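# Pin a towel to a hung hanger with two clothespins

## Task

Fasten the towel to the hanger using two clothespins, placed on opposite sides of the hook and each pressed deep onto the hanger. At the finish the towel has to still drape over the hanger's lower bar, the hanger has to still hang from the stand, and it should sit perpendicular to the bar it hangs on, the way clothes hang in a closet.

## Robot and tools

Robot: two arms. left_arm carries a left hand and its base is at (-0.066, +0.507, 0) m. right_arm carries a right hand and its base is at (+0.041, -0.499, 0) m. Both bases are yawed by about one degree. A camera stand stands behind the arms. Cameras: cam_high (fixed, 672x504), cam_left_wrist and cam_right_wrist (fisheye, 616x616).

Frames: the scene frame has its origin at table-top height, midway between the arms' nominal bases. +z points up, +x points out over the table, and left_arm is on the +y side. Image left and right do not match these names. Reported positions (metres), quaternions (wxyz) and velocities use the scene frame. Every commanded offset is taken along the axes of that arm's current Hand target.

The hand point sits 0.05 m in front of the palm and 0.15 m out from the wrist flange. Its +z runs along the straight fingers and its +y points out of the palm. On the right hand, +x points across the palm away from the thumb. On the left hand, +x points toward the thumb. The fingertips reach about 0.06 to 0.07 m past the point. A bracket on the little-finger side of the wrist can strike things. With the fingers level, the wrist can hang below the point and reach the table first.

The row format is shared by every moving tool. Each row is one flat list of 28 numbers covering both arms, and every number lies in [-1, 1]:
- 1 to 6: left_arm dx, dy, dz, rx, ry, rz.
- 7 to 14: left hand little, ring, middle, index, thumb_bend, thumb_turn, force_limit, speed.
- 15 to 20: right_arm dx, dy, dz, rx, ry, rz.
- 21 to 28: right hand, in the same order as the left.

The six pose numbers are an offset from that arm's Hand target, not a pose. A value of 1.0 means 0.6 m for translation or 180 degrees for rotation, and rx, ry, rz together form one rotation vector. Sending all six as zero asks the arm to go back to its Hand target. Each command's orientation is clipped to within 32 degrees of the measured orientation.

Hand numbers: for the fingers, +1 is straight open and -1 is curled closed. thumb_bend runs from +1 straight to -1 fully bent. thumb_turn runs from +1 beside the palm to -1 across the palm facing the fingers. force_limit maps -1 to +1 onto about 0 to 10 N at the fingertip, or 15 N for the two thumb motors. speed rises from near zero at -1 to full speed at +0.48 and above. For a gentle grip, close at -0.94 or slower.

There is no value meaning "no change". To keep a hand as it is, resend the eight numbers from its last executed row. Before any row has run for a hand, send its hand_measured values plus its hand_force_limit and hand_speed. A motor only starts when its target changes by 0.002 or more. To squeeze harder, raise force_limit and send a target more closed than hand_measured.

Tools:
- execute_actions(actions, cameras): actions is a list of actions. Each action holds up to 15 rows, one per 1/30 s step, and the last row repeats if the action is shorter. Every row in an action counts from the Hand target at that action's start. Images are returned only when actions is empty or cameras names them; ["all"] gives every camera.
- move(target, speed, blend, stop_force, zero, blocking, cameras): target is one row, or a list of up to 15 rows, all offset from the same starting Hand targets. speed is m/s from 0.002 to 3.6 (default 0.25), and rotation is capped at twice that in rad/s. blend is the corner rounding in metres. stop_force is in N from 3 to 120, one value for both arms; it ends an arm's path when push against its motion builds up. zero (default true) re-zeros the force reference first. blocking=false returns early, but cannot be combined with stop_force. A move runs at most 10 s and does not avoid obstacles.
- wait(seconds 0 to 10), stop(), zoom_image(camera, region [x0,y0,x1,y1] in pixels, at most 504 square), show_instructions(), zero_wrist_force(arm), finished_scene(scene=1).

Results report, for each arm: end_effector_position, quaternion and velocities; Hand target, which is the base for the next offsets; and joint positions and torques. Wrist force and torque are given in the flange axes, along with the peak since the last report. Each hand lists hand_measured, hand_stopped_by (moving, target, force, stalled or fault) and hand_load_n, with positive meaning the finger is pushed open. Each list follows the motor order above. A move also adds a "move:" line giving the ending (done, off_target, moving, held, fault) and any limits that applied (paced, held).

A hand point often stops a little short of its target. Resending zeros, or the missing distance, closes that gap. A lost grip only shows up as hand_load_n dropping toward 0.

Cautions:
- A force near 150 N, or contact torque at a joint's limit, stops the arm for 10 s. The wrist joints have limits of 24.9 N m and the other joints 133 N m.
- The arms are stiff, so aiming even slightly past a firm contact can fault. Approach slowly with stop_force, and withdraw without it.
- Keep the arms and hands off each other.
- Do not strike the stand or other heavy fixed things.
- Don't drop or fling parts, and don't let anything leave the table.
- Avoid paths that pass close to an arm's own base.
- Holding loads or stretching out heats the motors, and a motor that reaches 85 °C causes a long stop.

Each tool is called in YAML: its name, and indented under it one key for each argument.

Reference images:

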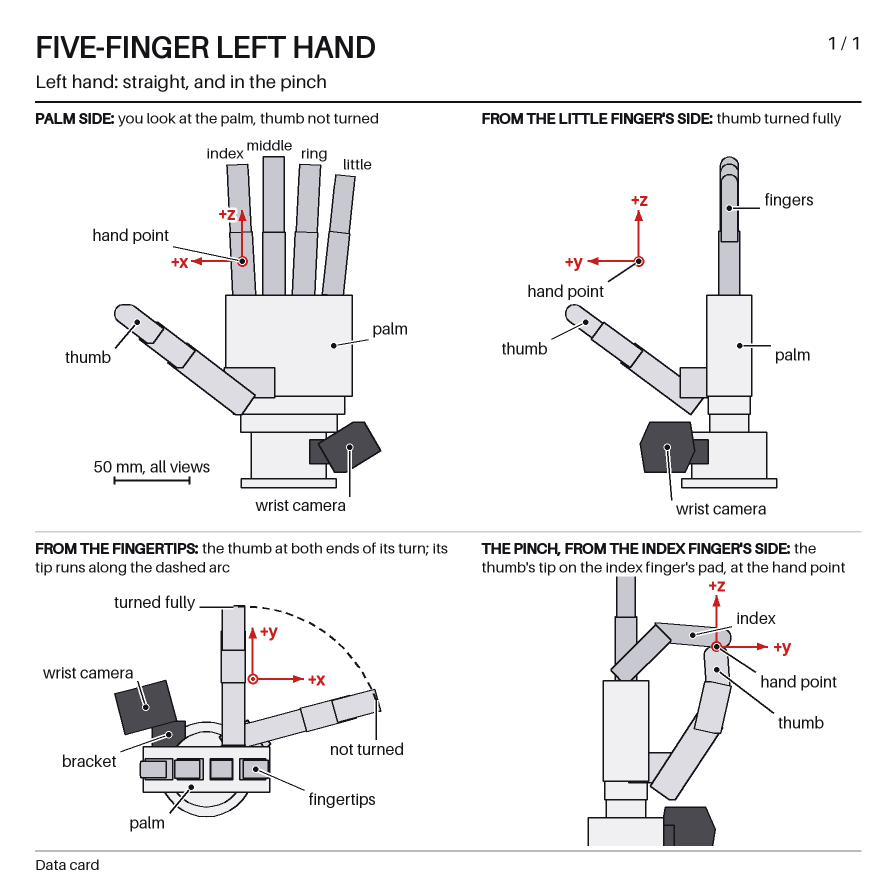

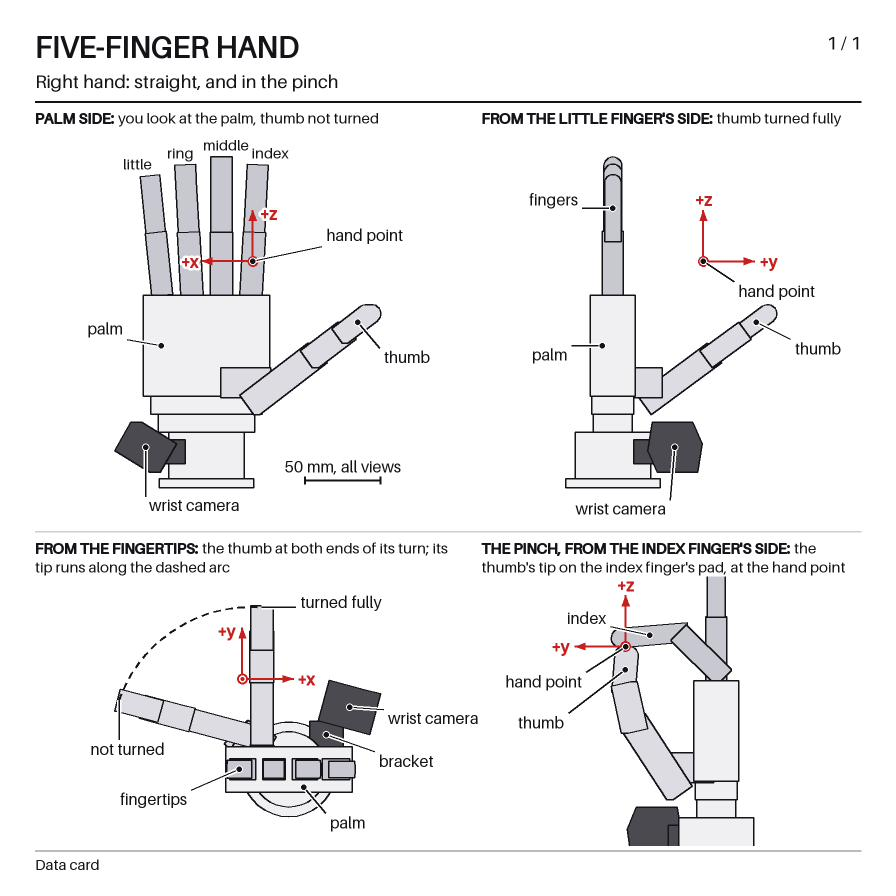

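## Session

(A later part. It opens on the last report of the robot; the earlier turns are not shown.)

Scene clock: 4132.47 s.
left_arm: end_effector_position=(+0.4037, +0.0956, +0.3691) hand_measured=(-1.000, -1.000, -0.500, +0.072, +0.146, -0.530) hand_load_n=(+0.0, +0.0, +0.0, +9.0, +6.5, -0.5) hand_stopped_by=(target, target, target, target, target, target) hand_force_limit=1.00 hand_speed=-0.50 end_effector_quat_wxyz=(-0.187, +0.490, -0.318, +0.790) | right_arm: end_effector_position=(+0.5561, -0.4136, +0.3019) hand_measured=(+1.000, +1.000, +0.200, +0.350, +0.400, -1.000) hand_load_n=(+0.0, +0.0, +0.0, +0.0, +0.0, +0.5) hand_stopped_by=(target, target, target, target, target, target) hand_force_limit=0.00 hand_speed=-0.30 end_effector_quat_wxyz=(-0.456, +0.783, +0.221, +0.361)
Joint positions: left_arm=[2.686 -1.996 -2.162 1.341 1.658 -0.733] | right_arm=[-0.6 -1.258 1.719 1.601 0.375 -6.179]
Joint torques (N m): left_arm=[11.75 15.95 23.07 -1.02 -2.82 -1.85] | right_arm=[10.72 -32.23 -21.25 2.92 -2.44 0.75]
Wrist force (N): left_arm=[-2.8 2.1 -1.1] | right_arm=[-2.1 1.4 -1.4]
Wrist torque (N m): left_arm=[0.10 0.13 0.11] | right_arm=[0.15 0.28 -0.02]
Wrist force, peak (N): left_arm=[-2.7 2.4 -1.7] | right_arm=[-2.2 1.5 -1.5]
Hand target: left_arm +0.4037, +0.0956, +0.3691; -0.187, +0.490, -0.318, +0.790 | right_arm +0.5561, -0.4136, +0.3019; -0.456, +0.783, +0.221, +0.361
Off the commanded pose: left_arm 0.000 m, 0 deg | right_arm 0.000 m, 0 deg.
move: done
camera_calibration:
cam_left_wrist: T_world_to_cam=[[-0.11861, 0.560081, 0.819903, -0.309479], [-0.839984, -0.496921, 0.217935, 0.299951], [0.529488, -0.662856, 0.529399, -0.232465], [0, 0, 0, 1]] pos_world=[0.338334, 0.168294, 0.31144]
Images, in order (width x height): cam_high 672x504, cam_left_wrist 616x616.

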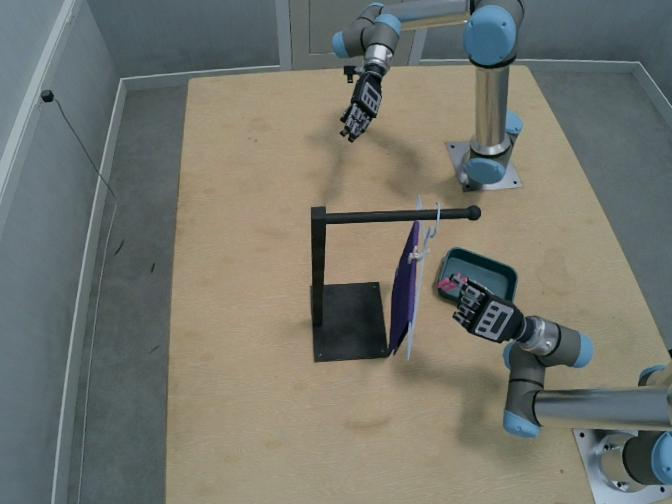

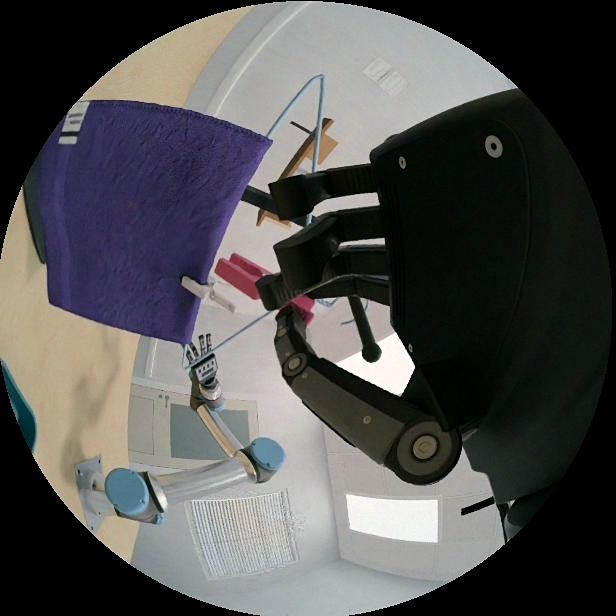

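move:
  target:
    - [0,0,0,0.0151,-0.0156,-0.0044,-1,-1,-0.5,0.07,0.14,-0.53,1.0,-0.5,0,0,0,0,0,0,1,1,0.2,0.35,0.4,-1,0,-0.3]
    - [-0.0252,0.0162,0.0866,0.0151,-0.0156,-0.0044,-1,-1,-0.5,0.07,0.14,-0.53,1.0,-0.5,0,0,0,0,0,0,1,1,0.2,0.35,0.4,-1,0,-0.3]
  speed: 0.04
  cameras: ["cam_left_wrist","cam_high"]

zoom_image:
  camera: "cam_left_wrist"
  region: [190, 220, 310, 340]

zoom_image:
  camera: "cam_high"
  region: [390, 250, 440, 300]

Scene clock: 4156.17 s.
left_arm: end_effector_position=(+0.4567, +0.0810, +0.3691) hand_measured=(-1.000, -1.000, -0.500, +0.072, +0.146, -0.530) hand_load_n=(+0.0, +0.0, +0.0, +9.0, +6.5, -1.0) hand_stopped_by=(target, target, target, target, target, target) hand_force_limit=1.00 hand_speed=-0.50 end_effector_quat_wxyz=(-0.201, +0.506, -0.291, +0.786) | right_arm: end_effector_position=(+0.5561, -0.4136, +0.3019) hand_measured=(+1.000, +1.000, +0.200, +0.350, +0.400, -1.000) hand_load_n=(+0.0, +0.0, +0.0, +0.0, +0.0, +0.5) hand_stopped_by=(target, target, target, target, target, target) hand_force_limit=0.00 hand_speed=-0.30 end_effector_quat_wxyz=(-0.456, +0.783, +0.221, +0.361)
Joint positions: left_arm=[2.667 -2.084 -2.006 1.276 1.745 -0.74] | right_arm=[-0.6 -1.258 1.719 1.601 0.375 -6.179]
Joint torques (N m): left_arm=[11.95 19.84 25.92 -1.07 -2.94 -1.89] | right_arm=[11.43 -32.21 -22.48 2.96 -2.49 0.86]
Wrist force (N): left_arm=[-2.8 2.1 -1.0] | right_arm=[-1.9 1.3 -1.4]
Wrist torque (N m): left_arm=[0.10 0.13 0.11] | right_arm=[0.14 0.26 -0.01]
Wrist force, peak (N): left_arm=[-3.0 2.2 -1.4] | right_arm=[-2.1 1.7 -1.6]
Hand target: left_arm +0.4568, +0.0810, +0.3691; -0.201, +0.506, -0.291, +0.786 | right_arm +0.5561, -0.4136, +0.3019; -0.456, +0.783, +0.221, +0.361
Off the commanded pose: left_arm 0.000 m, 0 deg | right_arm 0.000 m, 0 deg.
move: done
camera_calibration:
cam_left_wrist: T_world_to_cam=[[-0.143799, 0.578891, 0.802625, -0.27871], [-0.806117, -0.538971, 0.244307, 0.315509], [0.574019, -0.611879, 0.544157, -0.300111], [0, 0, 0, 1]] pos_world=[0.386529, 0.147761, 0.309926]
Images, in order (width x height): cam_high 672x504, cam_left_wrist 616x616.

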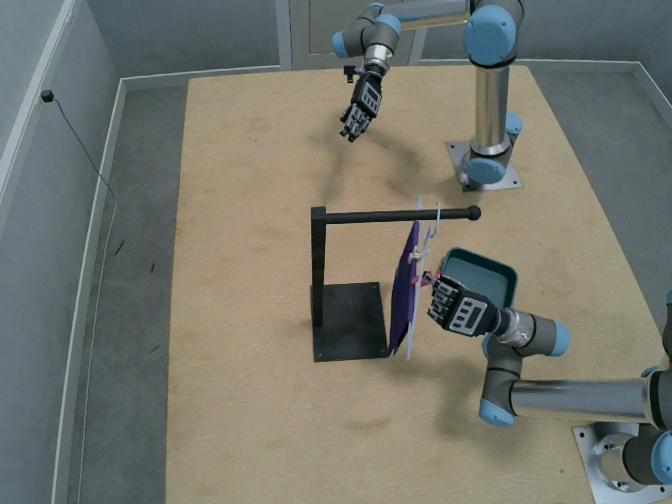

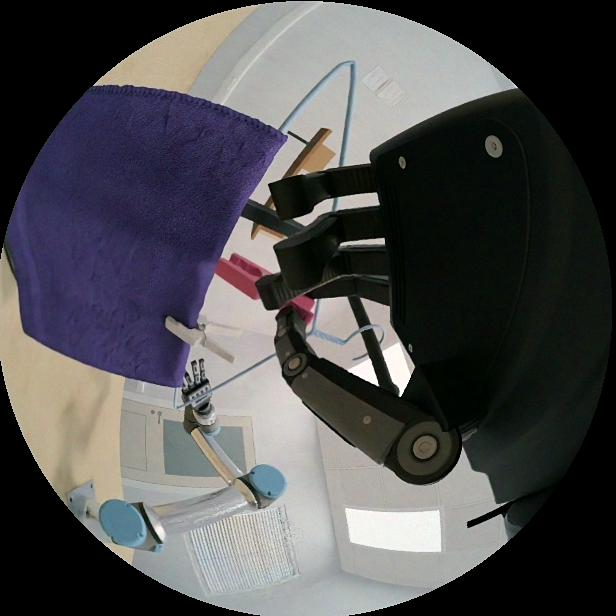

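Scaled by 4.200 from the camera's 616x616 image, which has a finer 880x880 frame.

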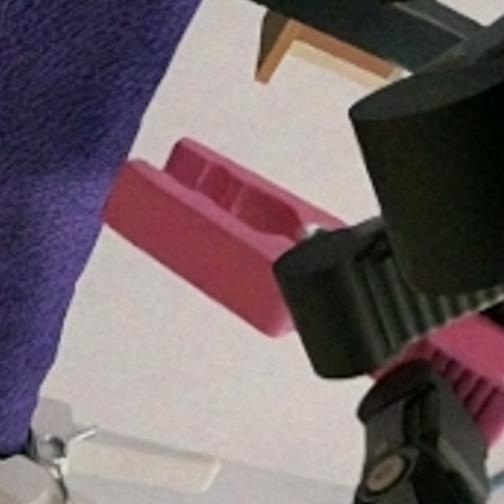

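Scaled by 10.080 from the camera's 672x504 image, which has a finer 960x720 frame.

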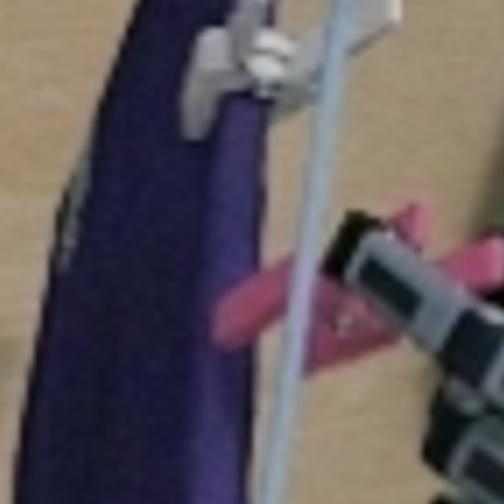

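zoom_image:
  camera: "cam_high"
  region: [405, 265, 430, 290]

Scaled by 20.160 from the camera's 672x504 image, which has a finer 960x720 frame.

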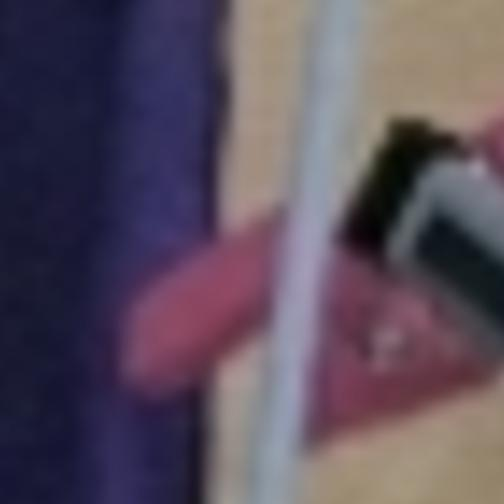

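move:
  target:
    - [-0.00151,0.00147,0.00631,0,0,0,-1,-1,-0.5,0.07,0.14,-0.53,1.0,-0.5,0,0,0,0,0,0,1,1,0.2,0.35,0.4,-1,0,-0.3]
    - [-0.0155,0.0151,0.0103,0,0,0,-1,-1,-0.5,0.07,0.14,-0.53,1.0,-0.5,0,0,0,0,0,0,1,1,0.2,0.35,0.4,-1,0,-0.3]
  speed: 0.02
  cameras: ["cam_left_wrist","cam_high"]

zoom_image:
  camera: "cam_left_wrist"
  region: [190, 220, 310, 340]

zoom_image:
  camera: "cam_high"
  region: [405, 265, 430, 290]

Scene clock: 4181.43 s.
left_arm: end_effector_position=(+0.4663, +0.0783, +0.3588) hand_measured=(-1.000, -1.000, -0.500, +0.072, +0.146, -0.530) hand_load_n=(+0.0, +0.0, +0.0, +9.0, +6.0, -0.5) hand_stopped_by=(target, target, target, target, target, target) hand_force_limit=1.00 hand_speed=-0.50 end_effector_quat_wxyz=(-0.201, +0.506, -0.291, +0.786) | right_arm: end_effector_position=(+0.5561, -0.4136, +0.3019) hand_measured=(+1.000, +1.000, +0.200, +0.350, +0.400, -1.000) hand_load_n=(+0.0, -0.5, +0.0, +0.0, +0.0, +0.5) hand_stopped_by=(target, target, target, target, target, target) hand_force_limit=0.00 hand_speed=-0.30 end_effector_quat_wxyz=(-0.456, +0.783, +0.221, +0.361)
Joint positions: left_arm=[2.671 -2.119 -1.982 1.288 1.741 -0.742] | right_arm=[-0.6 -1.258 1.719 1.601 0.375 -6.179]
Joint torques (N m): left_arm=[11.67 22.55 23.74 1.9 -2.98 -1.72] | right_arm=[11.42 -32.15 -21.83 2.91 -2.62 0.79]
Wrist force (N): left_arm=[-2.7 2.0 -1.3] | right_arm=[-1.7 1.3 -1.5]
Wrist torque (N m): left_arm=[0.09 0.11 0.12] | right_arm=[0.14 0.22 0.00]
Wrist force, peak (N): left_arm=[-3.0 2.3 -1.4] | right_arm=[-2.1 1.4 -1.7]
Hand target: left_arm +0.4664, +0.0783, +0.3588; -0.201, +0.506, -0.291, +0.786 | right_arm +0.5561, -0.4136, +0.3019; -0.456, +0.783, +0.221, +0.361
Off the commanded pose: left_arm 0.000 m, 0 deg | right_arm 0.000 m, 0 deg.
move: done
camera_calibration:
cam_left_wrist: T_world_to_cam=[[-0.143799, 0.578891, 0.802625, -0.267485], [-0.806117, -0.538971, 0.244307, 0.32439], [0.574019, -0.611879, 0.544157, -0.301726], [0, 0, 0, 1]] pos_world=[0.396229, 0.145061, 0.299626]
Images, in order (width x height): cam_high 672x504, cam_left_wrist 616x616.

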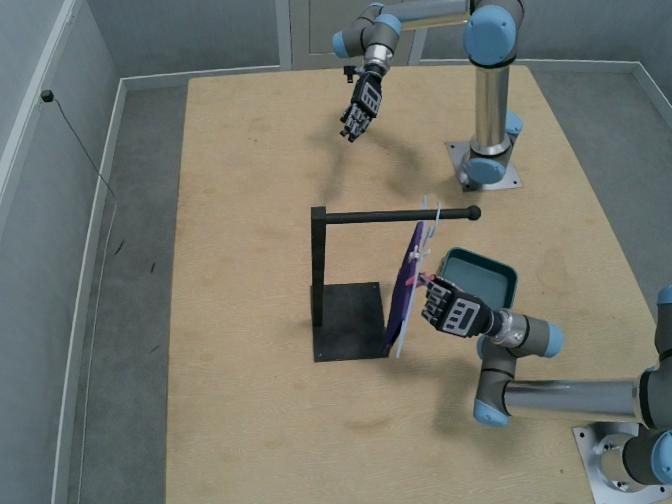

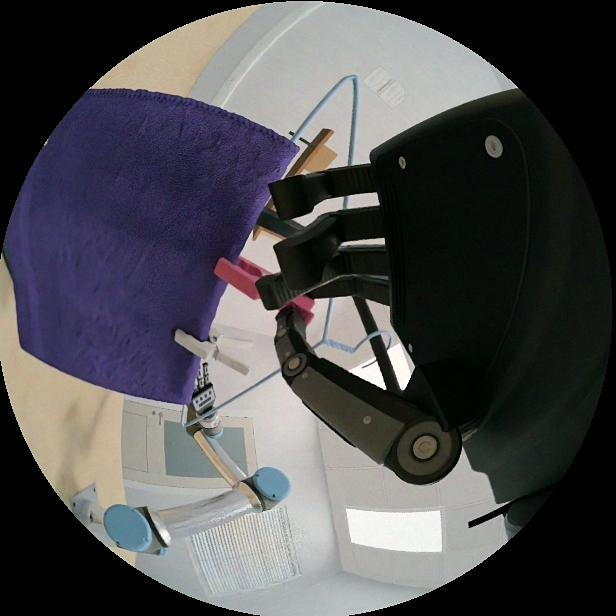

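Scaled by 4.200 from the camera's 616x616 image, which has a finer 880x880 frame.

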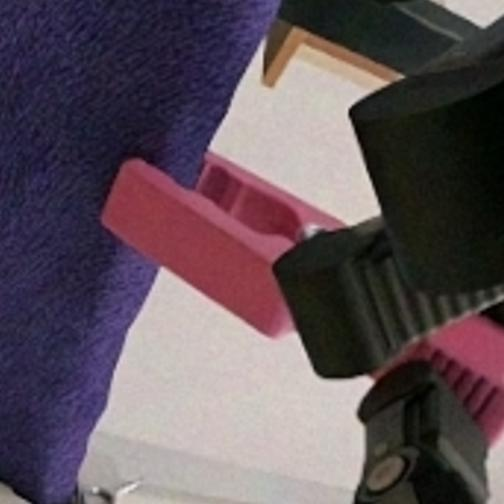

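Scaled by 20.160 from the camera's 672x504 image, which has a finer 960x720 frame.

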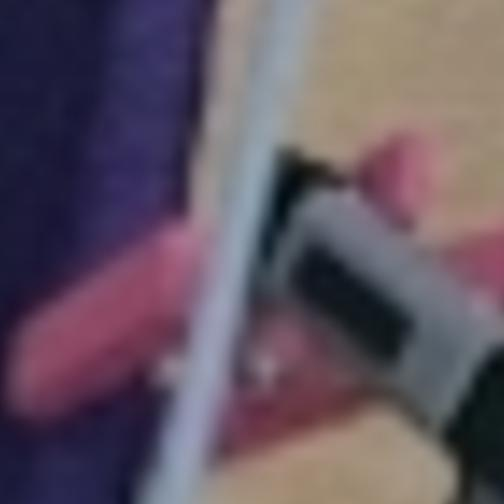

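move:
  target: [-0.0093,0.0091,0.0026,0,0,0,-1,-1,-0.5,0.07,0.14,-0.53,1.0,-0.5,0,0,0,0,0,0,1,1,0.2,0.35,0.4,-1,0,-0.3]
  speed: 0.01
  stop_force: 4
  cameras: ["cam_left_wrist","cam_high"]

zoom_image:
  camera: "cam_left_wrist"
  region: [190, 220, 310, 340]

zoom_image:
  camera: "cam_high"
  region: [390, 240, 450, 300]

Scene clock: 4191.83 s.
left_arm: end_effector_position=(+0.4702, +0.0772, +0.3518) hand_measured=(-1.000, -1.000, -0.500, +0.072, +0.146, -0.530) hand_load_n=(+0.0, +0.0, +0.0, +9.0, +6.5, -0.5) hand_stopped_by=(target, target, target, target, target, target) hand_force_limit=1.00 hand_speed=-0.50 end_effector_quat_wxyz=(-0.201, +0.506, -0.291, +0.786) | right_arm: end_effector_position=(+0.5561, -0.4136, +0.3019) hand_measured=(+1.000, +1.000, +0.200, +0.350, +0.400, -1.000) hand_load_n=(+0.0, +0.0, +0.0, +0.0, +0.0, +0.0) hand_stopped_by=(target, target, target, target, target, target) hand_force_limit=0.00 hand_speed=-0.30 end_effector_quat_wxyz=(-0.456, +0.783, +0.221, +0.361)
Joint positions: left_arm=[2.673 -2.139 -1.973 1.299 1.739 -0.742] | right_arm=[-0.6 -1.258 1.719 1.601 0.375 -6.179]
Joint torques (N m): left_arm=[11.68 22.24 23.95 2.12 -2.66 -2.13] | right_arm=[10.39 -31.14 -21.26 2.82 -2.38 0.73]
Wrist force (N): left_arm=[-2.8 2.1 -1.3] | right_arm=[-1.9 1.3 -1.3]
Wrist torque (N m): left_arm=[0.12 0.12 0.11] | right_arm=[0.13 0.25 -0.01]
Wrist force, peak (N): left_arm=[-2.9 2.3 -1.4] | right_arm=[-2.3 1.5 -1.5]
Hand target: left_arm +0.4702, +0.0772, +0.3518; -0.201, +0.506, -0.291, +0.786 | right_arm +0.5561, -0.4136, +0.3019; -0.456, +0.783, +0.221, +0.361
Off the commanded pose: left_arm 0.000 m, 0 deg | right_arm 0.000 m, 0 deg.
move: done
camera_calibration:
cam_left_wrist: T_world_to_cam=[[-0.143799, 0.578891, 0.802625, -0.260763], [-0.806117, -0.538971, 0.244307, 0.328546], [0.574019, -0.611879, 0.544157, -0.300826], [0, 0, 0, 1]] pos_world=[0.400029, 0.143961, 0.292726]
Images, in order (width x height): cam_high 672x504, cam_left_wrist 616x616.

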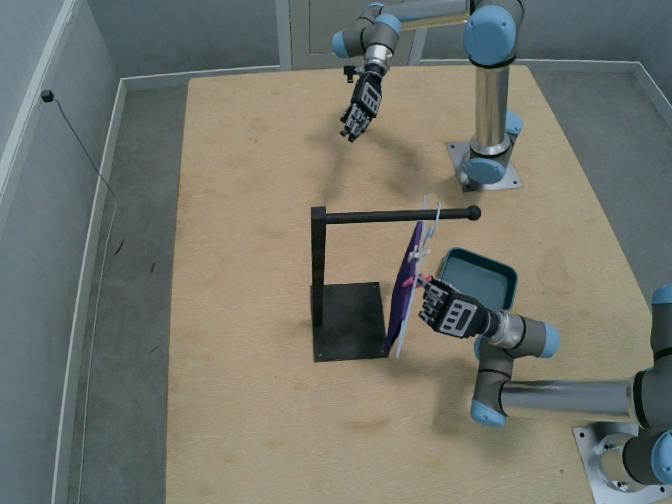

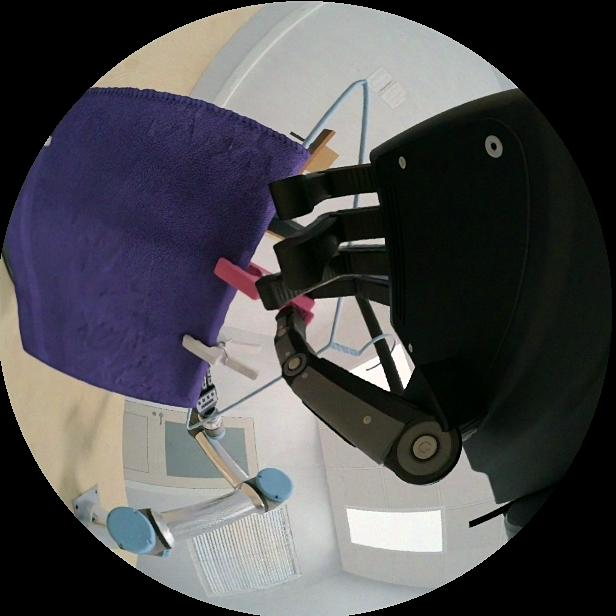

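Scaled by 4.200 from the camera's 616x616 image, which has a finer 880x880 frame.

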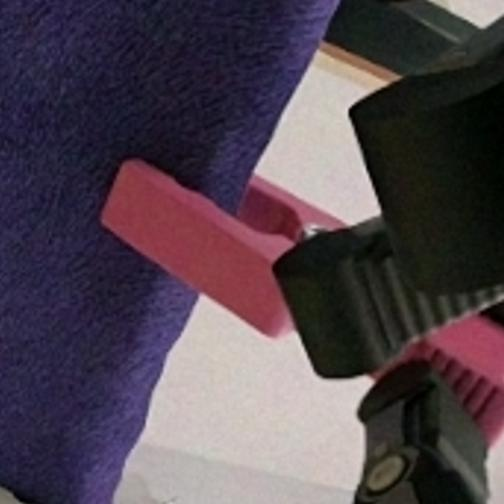

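Scaled by 8.400 from the camera's 672x504 image, which has a finer 960x720 frame.

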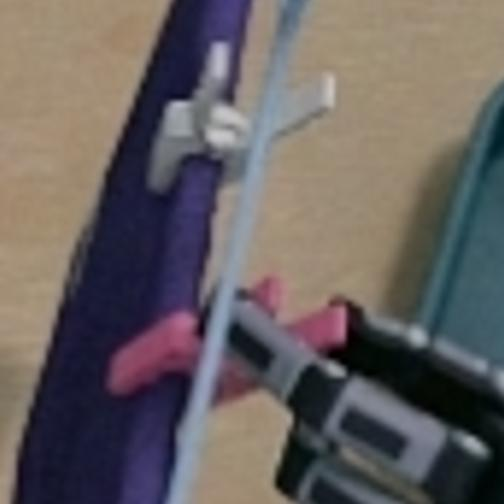

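move:
  target: [-0.0082,0.0080,0.0023,0,0,0,-1,-1,-0.5,0.07,0.14,-0.53,1.0,-0.5,0,0,0,0,0,0,1,1,0.2,0.35,0.4,-1,0,-0.3]
  speed: 0.01
  stop_force: 4
  cameras: ["cam_left_wrist","cam_high"]

zoom_image:
  camera: "cam_left_wrist"
  region: [190, 220, 310, 340]

zoom_image:
  camera: "cam_high"
  region: [390, 240, 450, 300]

Scene clock: 4197.27 s.
left_arm: end_effector_position=(+0.4735, +0.0763, +0.3458) hand_measured=(-1.000, -1.000, -0.500, +0.072, +0.146, -0.530) hand_load_n=(+0.0, +0.0, -0.5, +9.0, +6.5, -0.5) hand_stopped_by=(target, target, target, target, target, target) hand_force_limit=1.00 hand_speed=-0.50 end_effector_quat_wxyz=(-0.201, +0.506, -0.291, +0.786) | right_arm: end_effector_position=(+0.5561, -0.4136, +0.3019) hand_measured=(+1.000, +1.000, +0.200, +0.350, +0.400, -1.000) hand_load_n=(+0.0, +0.0, +0.0, +0.0, +0.0, +0.0) hand_stopped_by=(target, target, target, target, target, target) hand_force_limit=0.00 hand_speed=-0.30 end_effector_quat_wxyz=(-0.456, +0.783, +0.221, +0.361)
Joint positions: left_arm=[2.674 -2.157 -1.965 1.308 1.738 -0.743] | right_arm=[-0.6 -1.258 1.719 1.601 0.375 -6.179]
Joint torques (N m): left_arm=[10.9 23.63 24.77 1.96 -2.78 -1.9] | right_arm=[10.83 -31.68 -22.08 2.82 -2.39 0.77]
Wrist force (N): left_arm=[-2.8 2.0 -1.0] | right_arm=[-1.9 1.5 -1.4]
Wrist torque (N m): left_arm=[0.09 0.13 0.11] | right_arm=[0.16 0.26 -0.01]
Wrist force, peak (N): left_arm=[-3.0 2.3 -1.4] | right_arm=[-2.1 1.5 -1.5]
Hand target: left_arm +0.4735, +0.0763, +0.3458; -0.201, +0.506, -0.291, +0.786 | right_arm +0.5561, -0.4136, +0.3019; -0.456, +0.783, +0.221, +0.361
Off the commanded pose: left_arm 0.000 m, 0 deg | right_arm 0.000 m, 0 deg.
move: done
camera_calibration:
cam_left_wrist: T_world_to_cam=[[-0.143799, 0.578891, 0.802625, -0.254872], [-0.806117, -0.538971, 0.244307, 0.332211], [0.574019, -0.611879, 0.544157, -0.299951], [0, 0, 0, 1]] pos_world=[0.403329, 0.143061, 0.286626]
Images, in order (width x height): cam_high 672x504, cam_left_wrist 616x616.

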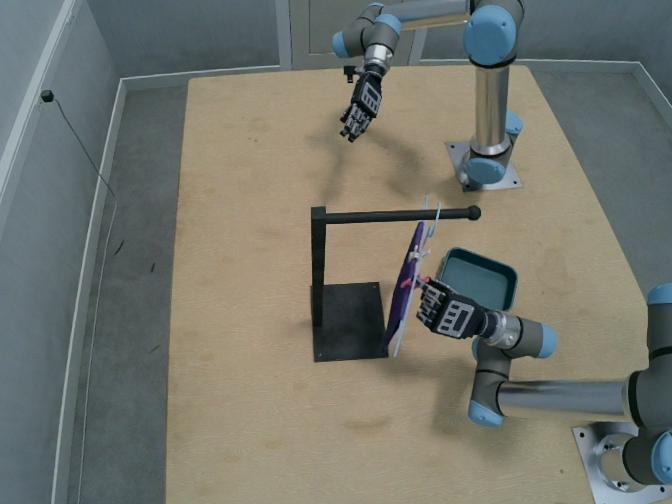

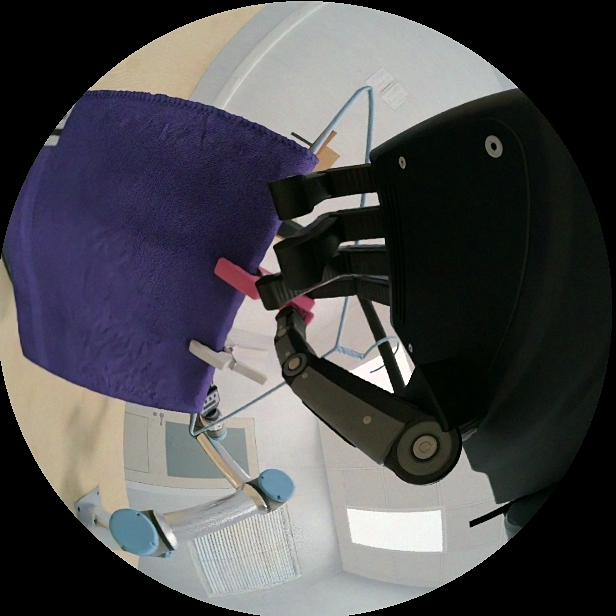

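Scaled by 4.200 from the camera's 616x616 image, which has a finer 880x880 frame.

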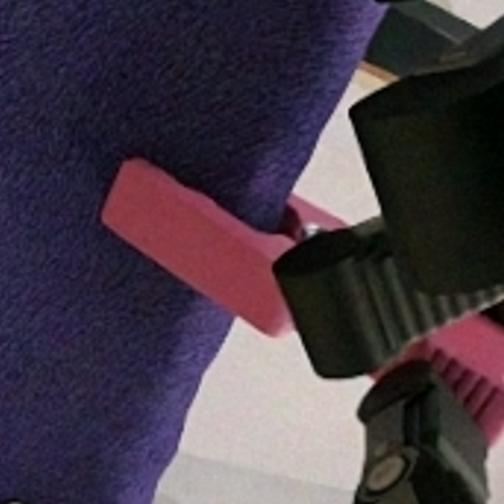

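Scaled by 8.400 from the camera's 672x504 image, which has a finer 960x720 frame.

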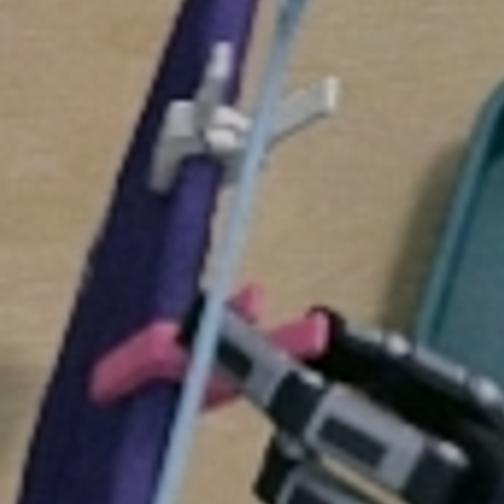

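move:
  target: [-0.0041,0.0040,0.0012,0,0,0,-1,-1,-0.5,0.07,0.14,-0.53,1.0,-0.5,0,0,0,0,0,0,1,1,0.2,0.35,0.4,-1,0,-0.3]
  speed: 0.01
  stop_force: 4

move:
  target: [0,0,0,0,0,0,-1,-1,-0.5,0.07,0.4,-0.53,1.0,-0.8,0,0,0,0,0,0,1,1,0.2,0.35,0.4,-1,0,-0.3]
  cameras: ["cam_left_wrist","cam_high"]

zoom_image:
  camera: "cam_left_wrist"
  region: [190, 220, 310, 340]

zoom_image:
  camera: "cam_high"
  region: [370, 190, 490, 370]

Scene clock: 4206.10 s.
left_arm: end_effector_position=(+0.4752, +0.0758, +0.3427) hand_measured=(-1.000, -1.000, -0.500, +0.072, +0.146, -0.530) hand_load_n=(+0.0, +0.0, +0.0, +9.0, +6.5, -0.5) hand_stopped_by=(target, target, target, target, target, target) hand_force_limit=1.00 hand_speed=-0.50 end_effector_quat_wxyz=(-0.201, +0.506, -0.291, +0.786) | right_arm: end_effector_position=(+0.5561, -0.4136, +0.3019) hand_measured=(+1.000, +1.000, +0.200, +0.350, +0.400, -1.000) hand_load_n=(+0.0, +0.0, +0.0, +0.0, +0.0, +0.5) hand_stopped_by=(target, target, target, target, target, target) hand_force_limit=0.00 hand_speed=-0.30 end_effector_quat_wxyz=(-0.456, +0.783, +0.221, +0.361)
Joint positions: left_arm=[2.675 -2.166 -1.96 1.312 1.737 -0.743] | right_arm=[-0.6 -1.258 1.719 1.601 0.375 -6.179]
Joint torques (N m): left_arm=[13.06 23.15 24.02 1.74 -2.72 -1.95] | right_arm=[12.18 -32.72 -21.66 2.81 -2.33 0.94]
Wrist force (N): left_arm=[-2.6 2.2 -1.1] | right_arm=[-1.9 1.3 -1.4]
Wrist torque (N m): left_arm=[0.12 0.12 0.11] | right_arm=[0.13 0.26 -0.02]
Wrist force, peak (N): left_arm=[-2.9 2.4 -1.3] | right_arm=[-2.1 1.6 -1.6]
Hand target: left_arm +0.4752, +0.0758, +0.3427; -0.201, +0.506, -0.291, +0.786 | right_arm +0.5561, -0.4136, +0.3019; -0.456, +0.783, +0.221, +0.361
Off the commanded pose: left_arm 0.000 m, 0 deg | right_arm 0.000 m, 0 deg.
move: done

Scene clock: 4207.27 s.
left_arm: end_effector_position=(+0.4752, +0.0758, +0.3427) hand_measured=(-1.000, -1.000, -0.500, +0.070, +0.400, -0.530) hand_load_n=(+0.0, +0.0, +0.0, +0.5, +0.5, -0.5) hand_stopped_by=(target, target, target, target, target, target) hand_force_limit=1.00 hand_speed=-0.80 end_effector_quat_wxyz=(-0.201, +0.506, -0.291, +0.786) | right_arm: end_effector_position=(+0.5561, -0.4136, +0.3019) hand_measured=(+1.000, +1.000, +0.200, +0.350, +0.400, -1.000) hand_load_n=(+0.0, +0.0, +0.0, +0.0, +0.0, +0.0) hand_stopped_by=(target, target, target, target, target, target) hand_force_limit=0.00 hand_speed=-0.30 end_effector_quat_wxyz=(-0.456, +0.783, +0.221, +0.361)
Joint positions: left_arm=[2.675 -2.166 -1.96 1.312 1.737 -0.743] | right_arm=[-0.6 -1.258 1.719 1.601 0.375 -6.179]
Joint torques (N m): left_arm=[11.94 23.23 24.9 1.67 -2.55 -1.81] | right_arm=[10.63 -32.58 -22.06 2.89 -2.57 0.73]
Wrist force (N): left_arm=[-2.5 1.8 -1.0] | right_arm=[-1.9 1.4 -1.5]
Wrist torque (N m): left_arm=[0.07 0.14 0.12] | right_arm=[0.15 0.27 -0.01]
Wrist force, peak (N): left_arm=[-2.8 2.3 -1.2] | right_arm=[-1.9 1.5 -1.6]
Hand target: left_arm +0.4752, +0.0758, +0.3427; -0.201, +0.506, -0.291, +0.786 | right_arm +0.5561, -0.4136, +0.3019; -0.456, +0.783, +0.221, +0.361
Off the commanded pose: left_arm 0.000 m, 0 deg | right_arm 0.000 m, 0 deg.
move: done
camera_calibration:
cam_left_wrist: T_world_to_cam=[[-0.143799, 0.578891, 0.802625, -0.251916], [-0.806117, -0.538971, 0.244307, 0.334126], [0.574019, -0.611879, 0.544157, -0.299658], [0, 0, 0, 1]] pos_world=[0.405129, 0.142561, 0.283626]
Images, in order (width x height): cam_high 672x504, cam_left_wrist 616x616.

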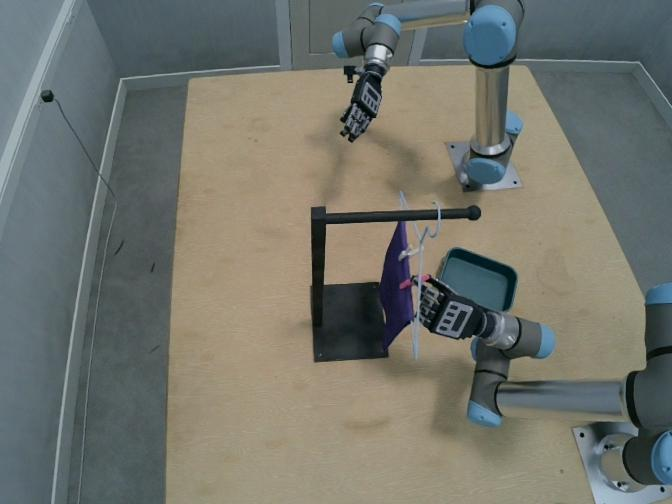

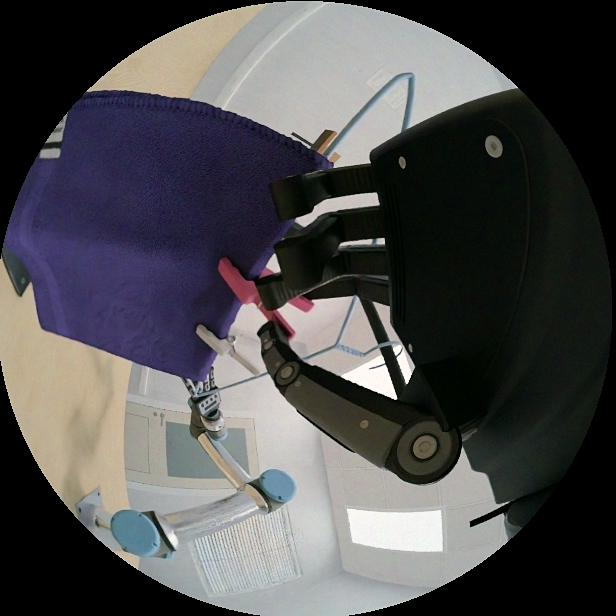

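Scaled by 4.200 from the camera's 616x616 image, which has a finer 880x880 frame.

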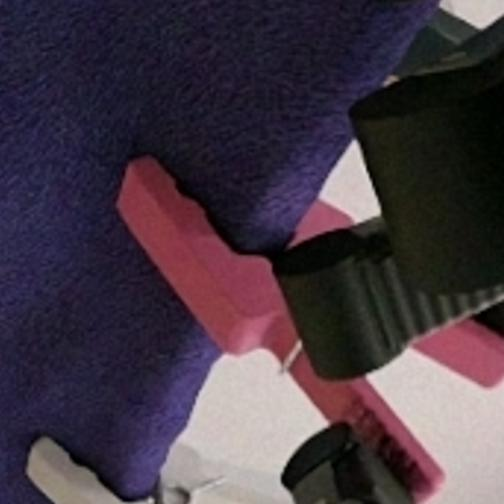

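Scaled by 2.800 from the camera's 672x504 image, which has a finer 960x720 frame.

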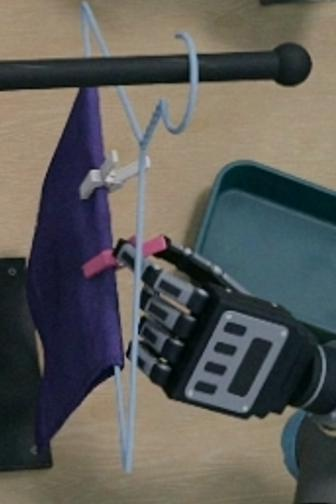

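zoom_image:
  camera: "cam_high"
  region: [390, 250, 460, 320]

zoom_image:
  camera: "cam_left_wrist"
  region: [230, 220, 410, 400]

Scaled by 7.200 from the camera's 672x504 image, which has a finer 960x720 frame.

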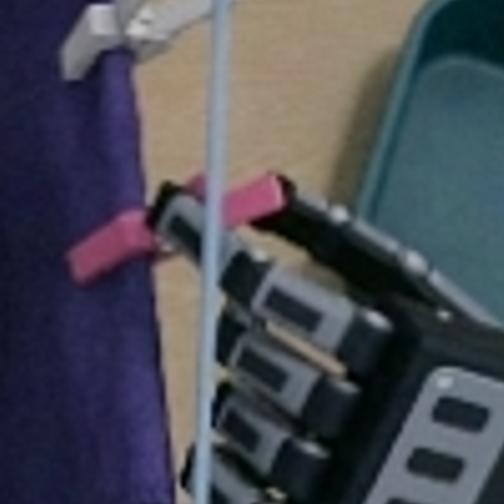

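Scaled by 2.800 from the camera's 616x616 image, which has a finer 880x880 frame.

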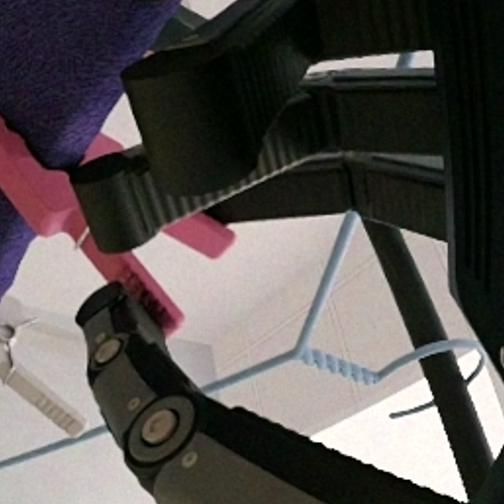

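move:
  target: [0,0,0,0,0,0,-1,-1,-1,0.2,0.58,-0.53,0.0,-0.5,0,0,0,0,0,0,1,1,0.2,0.35,0.4,-1,0,-0.3]

move:
  target: [-0.0187,-0.0138,-0.0045,0,0,0,-1,-1,-1,0.2,0.58,-0.53,0.0,-0.5,0,0,0,0,0,0,1,1,0.2,0.35,0.4,-1,0,-0.3]
  speed: 0.02
  cameras: ["cam_left_wrist","cam_high"]

zoom_image:
  camera: "cam_left_wrist"
  region: [190, 220, 370, 400]

zoom_image:
  camera: "cam_high"
  region: [390, 250, 460, 320]

Scene clock: 4232.13 s.
left_arm: end_effector_position=(+0.4752, +0.0758, +0.3427) hand_measured=(-1.000, -1.000, -1.000, +0.200, +0.580, -0.530) hand_load_n=(+0.0, +0.0, +0.0, +0.0, +0.0, +0.0) hand_stopped_by=(target, target, target, target, target, target) hand_force_limit=0.00 hand_speed=-0.50 end_effector_quat_wxyz=(-0.201, +0.506, -0.291, +0.786) | right_arm: end_effector_position=(+0.5561, -0.4136, +0.3019) hand_measured=(+1.000, +1.000, +0.200, +0.350, +0.400, -1.000) hand_load_n=(+0.0, +0.0, +0.0, +0.0, +0.0, +0.0) hand_stopped_by=(target, target, target, target, target, target) hand_force_limit=0.00 hand_speed=-0.30 end_effector_quat_wxyz=(-0.456, +0.783, +0.221, +0.361)
Joint positions: left_arm=[2.675 -2.166 -1.96 1.312 1.737 -0.743] | right_arm=[-0.6 -1.258 1.719 1.601 0.375 -6.179]
Joint torques (N m): left_arm=[10.86 28.43 16.5 -0.43 1.73 -0.59] | right_arm=[12.02 -32.58 -21.67 2.78 -2.52 0.92]
Wrist force (N): left_arm=[-2.7 2.1 -1.3] | right_arm=[-1.9 1.5 -1.5]
Wrist torque (N m): left_arm=[0.13 0.11 0.12] | right_arm=[0.17 0.26 0.00]
Wrist force, peak (N): left_arm=[-2.9 2.1 -1.3] | right_arm=[-2.1 1.5 -1.6]
Hand target: left_arm +0.4752, +0.0758, +0.3427; -0.201, +0.506, -0.291, +0.786 | right_arm +0.5561, -0.4136, +0.3019; -0.456, +0.783, +0.221, +0.361
Off the commanded pose: left_arm 0.000 m, 0 deg | right_arm 0.000 m, 0 deg.
move: done

Scene clock: 4233.17 s.
left_arm: end_effector_position=(+0.4772, +0.0895, +0.3397) hand_measured=(-1.000, -1.000, -1.000, +0.200, +0.580, -0.530) hand_load_n=(+0.0, +0.0, +0.0, +0.0, +0.0, +0.0) hand_stopped_by=(target, target, target, target, target, target) hand_force_limit=0.00 hand_speed=-0.50 end_effector_quat_wxyz=(-0.201, +0.506, -0.291, +0.786) | right_arm: end_effector_position=(+0.5561, -0.4136, +0.3019) hand_measured=(+1.000, +1.000, +0.200, +0.350, +0.400, -1.000) hand_load_n=(+0.0, +0.0, +0.0, +0.0, +0.0, +0.0) hand_stopped_by=(target, target, target, target, target, target) hand_force_limit=0.00 hand_speed=-0.30 end_effector_quat_wxyz=(-0.456, +0.783, +0.221, +0.361)
Joint positions: left_arm=[2.707 -2.161 -1.985 1.331 1.707 -0.753] | right_arm=[-0.6 -1.258 1.719 1.601 0.375 -6.179]
Joint torques (N m): left_arm=[11.29 49.09 -0.66 1.6 -2.84 -1.65] | right_arm=[12.13 -32.98 -21.67 2.83 -2.35 0.97]
Wrist force (N): left_arm=[-2.8 2.1 -1.1] | right_arm=[-2.1 1.2 -1.6]
Wrist torque (N m): left_arm=[0.11 0.14 0.10] | right_arm=[0.13 0.30 -0.03]
Wrist force, peak (N): left_arm=[-2.8 2.2 -1.3] | right_arm=[-2.2 1.3 -1.5]
Hand target: left_arm +0.4772, +0.0896, +0.3397; -0.201, +0.506, -0.291, +0.786 | right_arm +0.5561, -0.4136, +0.3019; -0.456, +0.783, +0.221, +0.361
Off the commanded pose: left_arm 0.000 m, 0 deg | right_arm 0.000 m, 0 deg.
move: done
camera_calibration:
cam_left_wrist: T_world_to_cam=[[-0.143799, 0.578891, 0.802625, -0.257165], [-0.806117, -0.538971, 0.244307, 0.343774], [0.574019, -0.611879, 0.544157, -0.290733], [0, 0, 0, 1]] pos_world=[0.407029, 0.156261, 0.280626]
Images, in order (width x height): cam_high 672x504, cam_left_wrist 616x616.

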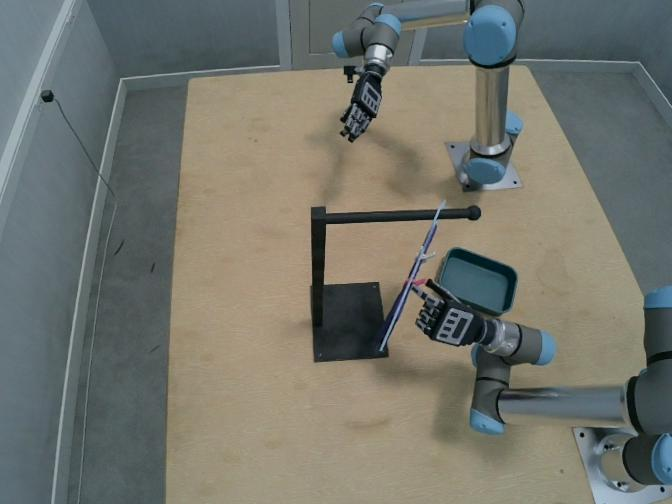

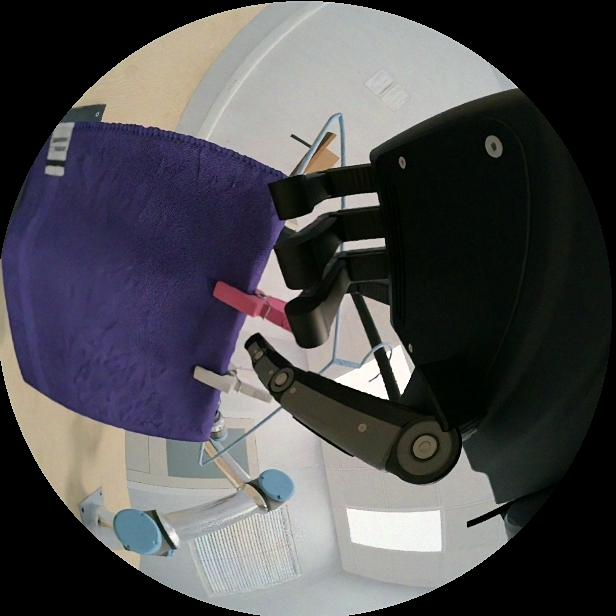

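Scaled by 2.800 from the camera's 616x616 image, which has a finer 880x880 frame.

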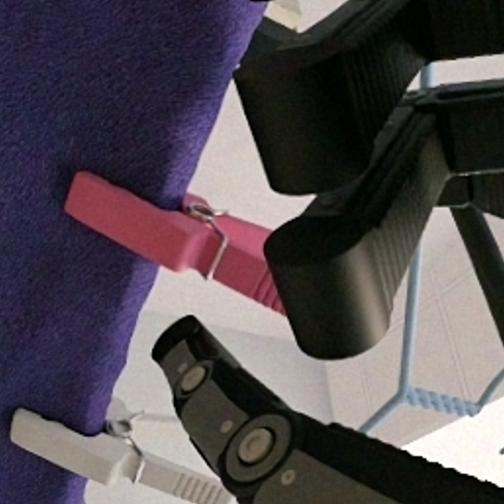

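Scaled by 7.200 from the camera's 672x504 image, which has a finer 960x720 frame.

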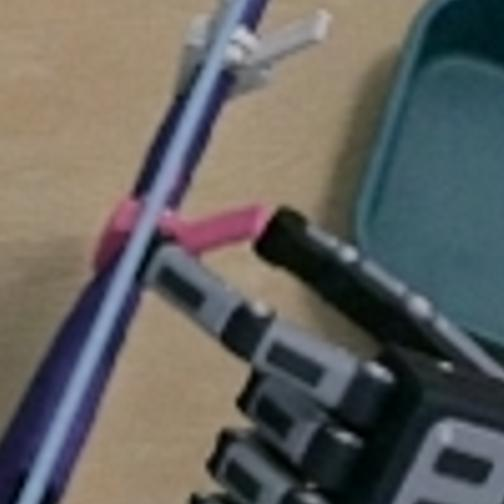

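move:
  target: [0.0218,-0.0337,-0.1170,0,0,0,-1,-1,-1,0.2,0.58,-0.53,0.0,-0.5,0,0,0,0,0,0,1,1,0.2,0.35,0.4,-1,0,-0.3]
  speed: 0.03
  cameras: ["cam_left_wrist","cam_high"]

zoom_image:
  camera: "cam_high"
  region: [370, 190, 490, 370]

Scene clock: 4247.63 s.
left_arm: end_effector_position=(+0.4074, +0.1146, +0.3397) hand_measured=(-1.000, -1.000, -1.000, +0.200, +0.580, -0.530) hand_load_n=(+0.0, +0.0, +0.0, +0.0, +0.0, +0.0) hand_stopped_by=(target, target, target, target, target, target) hand_force_limit=0.00 hand_speed=-0.50 end_effector_quat_wxyz=(-0.201, +0.506, -0.291, +0.786) | right_arm: end_effector_position=(+0.5561, -0.4136, +0.3019) hand_measured=(+1.000, +1.000, +0.200, +0.350, +0.400, -1.000) hand_load_n=(+0.0, +0.0, +0.0, +0.0, +0.0, +0.0) hand_stopped_by=(target, target, target, target, target, target) hand_force_limit=0.00 hand_speed=-0.30 end_effector_quat_wxyz=(-0.456, +0.783, +0.221, +0.361)
Joint positions: left_arm=[2.691 -2.065 -2.189 1.44 1.722 -0.748] | right_arm=[-0.6 -1.258 1.719 1.601 0.375 -6.179]
Joint torques (N m): left_arm=[-12.85 45.17 -0.75 2.1 2.84 2.09] | right_arm=[11.84 -31.55 -21.7 2.86 -2.65 0.85]
Wrist force (N): left_arm=[-2.6 2.1 -1.1] | right_arm=[-2.0 1.4 -1.6]
Wrist torque (N m): left_arm=[0.11 0.09 -0.05] | right_arm=[0.16 0.27 -0.01]
Wrist force, peak (N): left_arm=[-2.9 2.4 -1.3] | right_arm=[-2.1 1.4 -1.7]
Hand target: left_arm +0.4073, +0.1147, +0.3397; -0.201, +0.506, -0.291, +0.786 | right_arm +0.5561, -0.4136, +0.3019; -0.456, +0.783, +0.221, +0.361
Off the commanded pose: left_arm 0.000 m, 0 deg | right_arm 0.000 m, 0 deg.
move: done
camera_calibration:
cam_left_wrist: T_world_to_cam=[[-0.143799, 0.578891, 0.802625, -0.281652], [-0.806117, -0.538971, 0.244307, 0.30106], [0.574019, -0.611879, 0.544157, -0.235254], [0, 0, 0, 1]] pos_world=[0.337229, 0.181361, 0.280526]
Images, in order (width x height): cam_high 672x504, cam_left_wrist 616x616.

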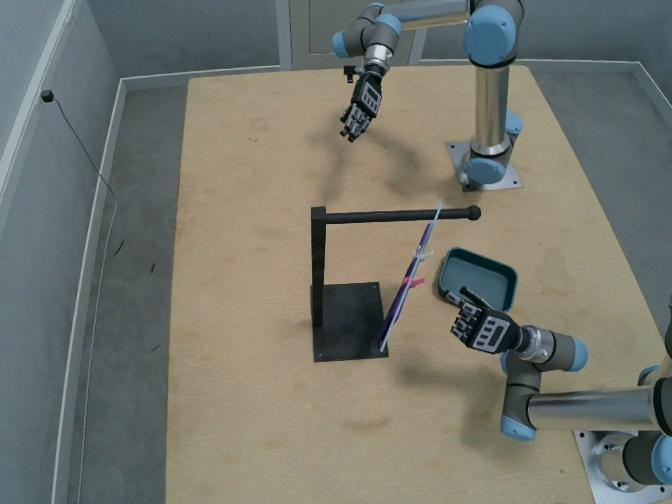

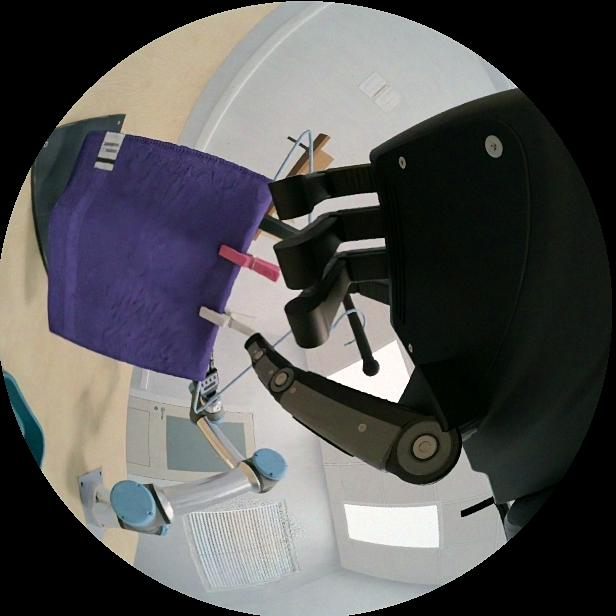

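Scaled by 2.800 from the camera's 672x504 image, which has a finer 960x720 frame.

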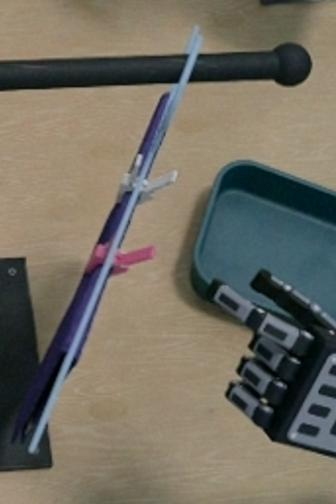

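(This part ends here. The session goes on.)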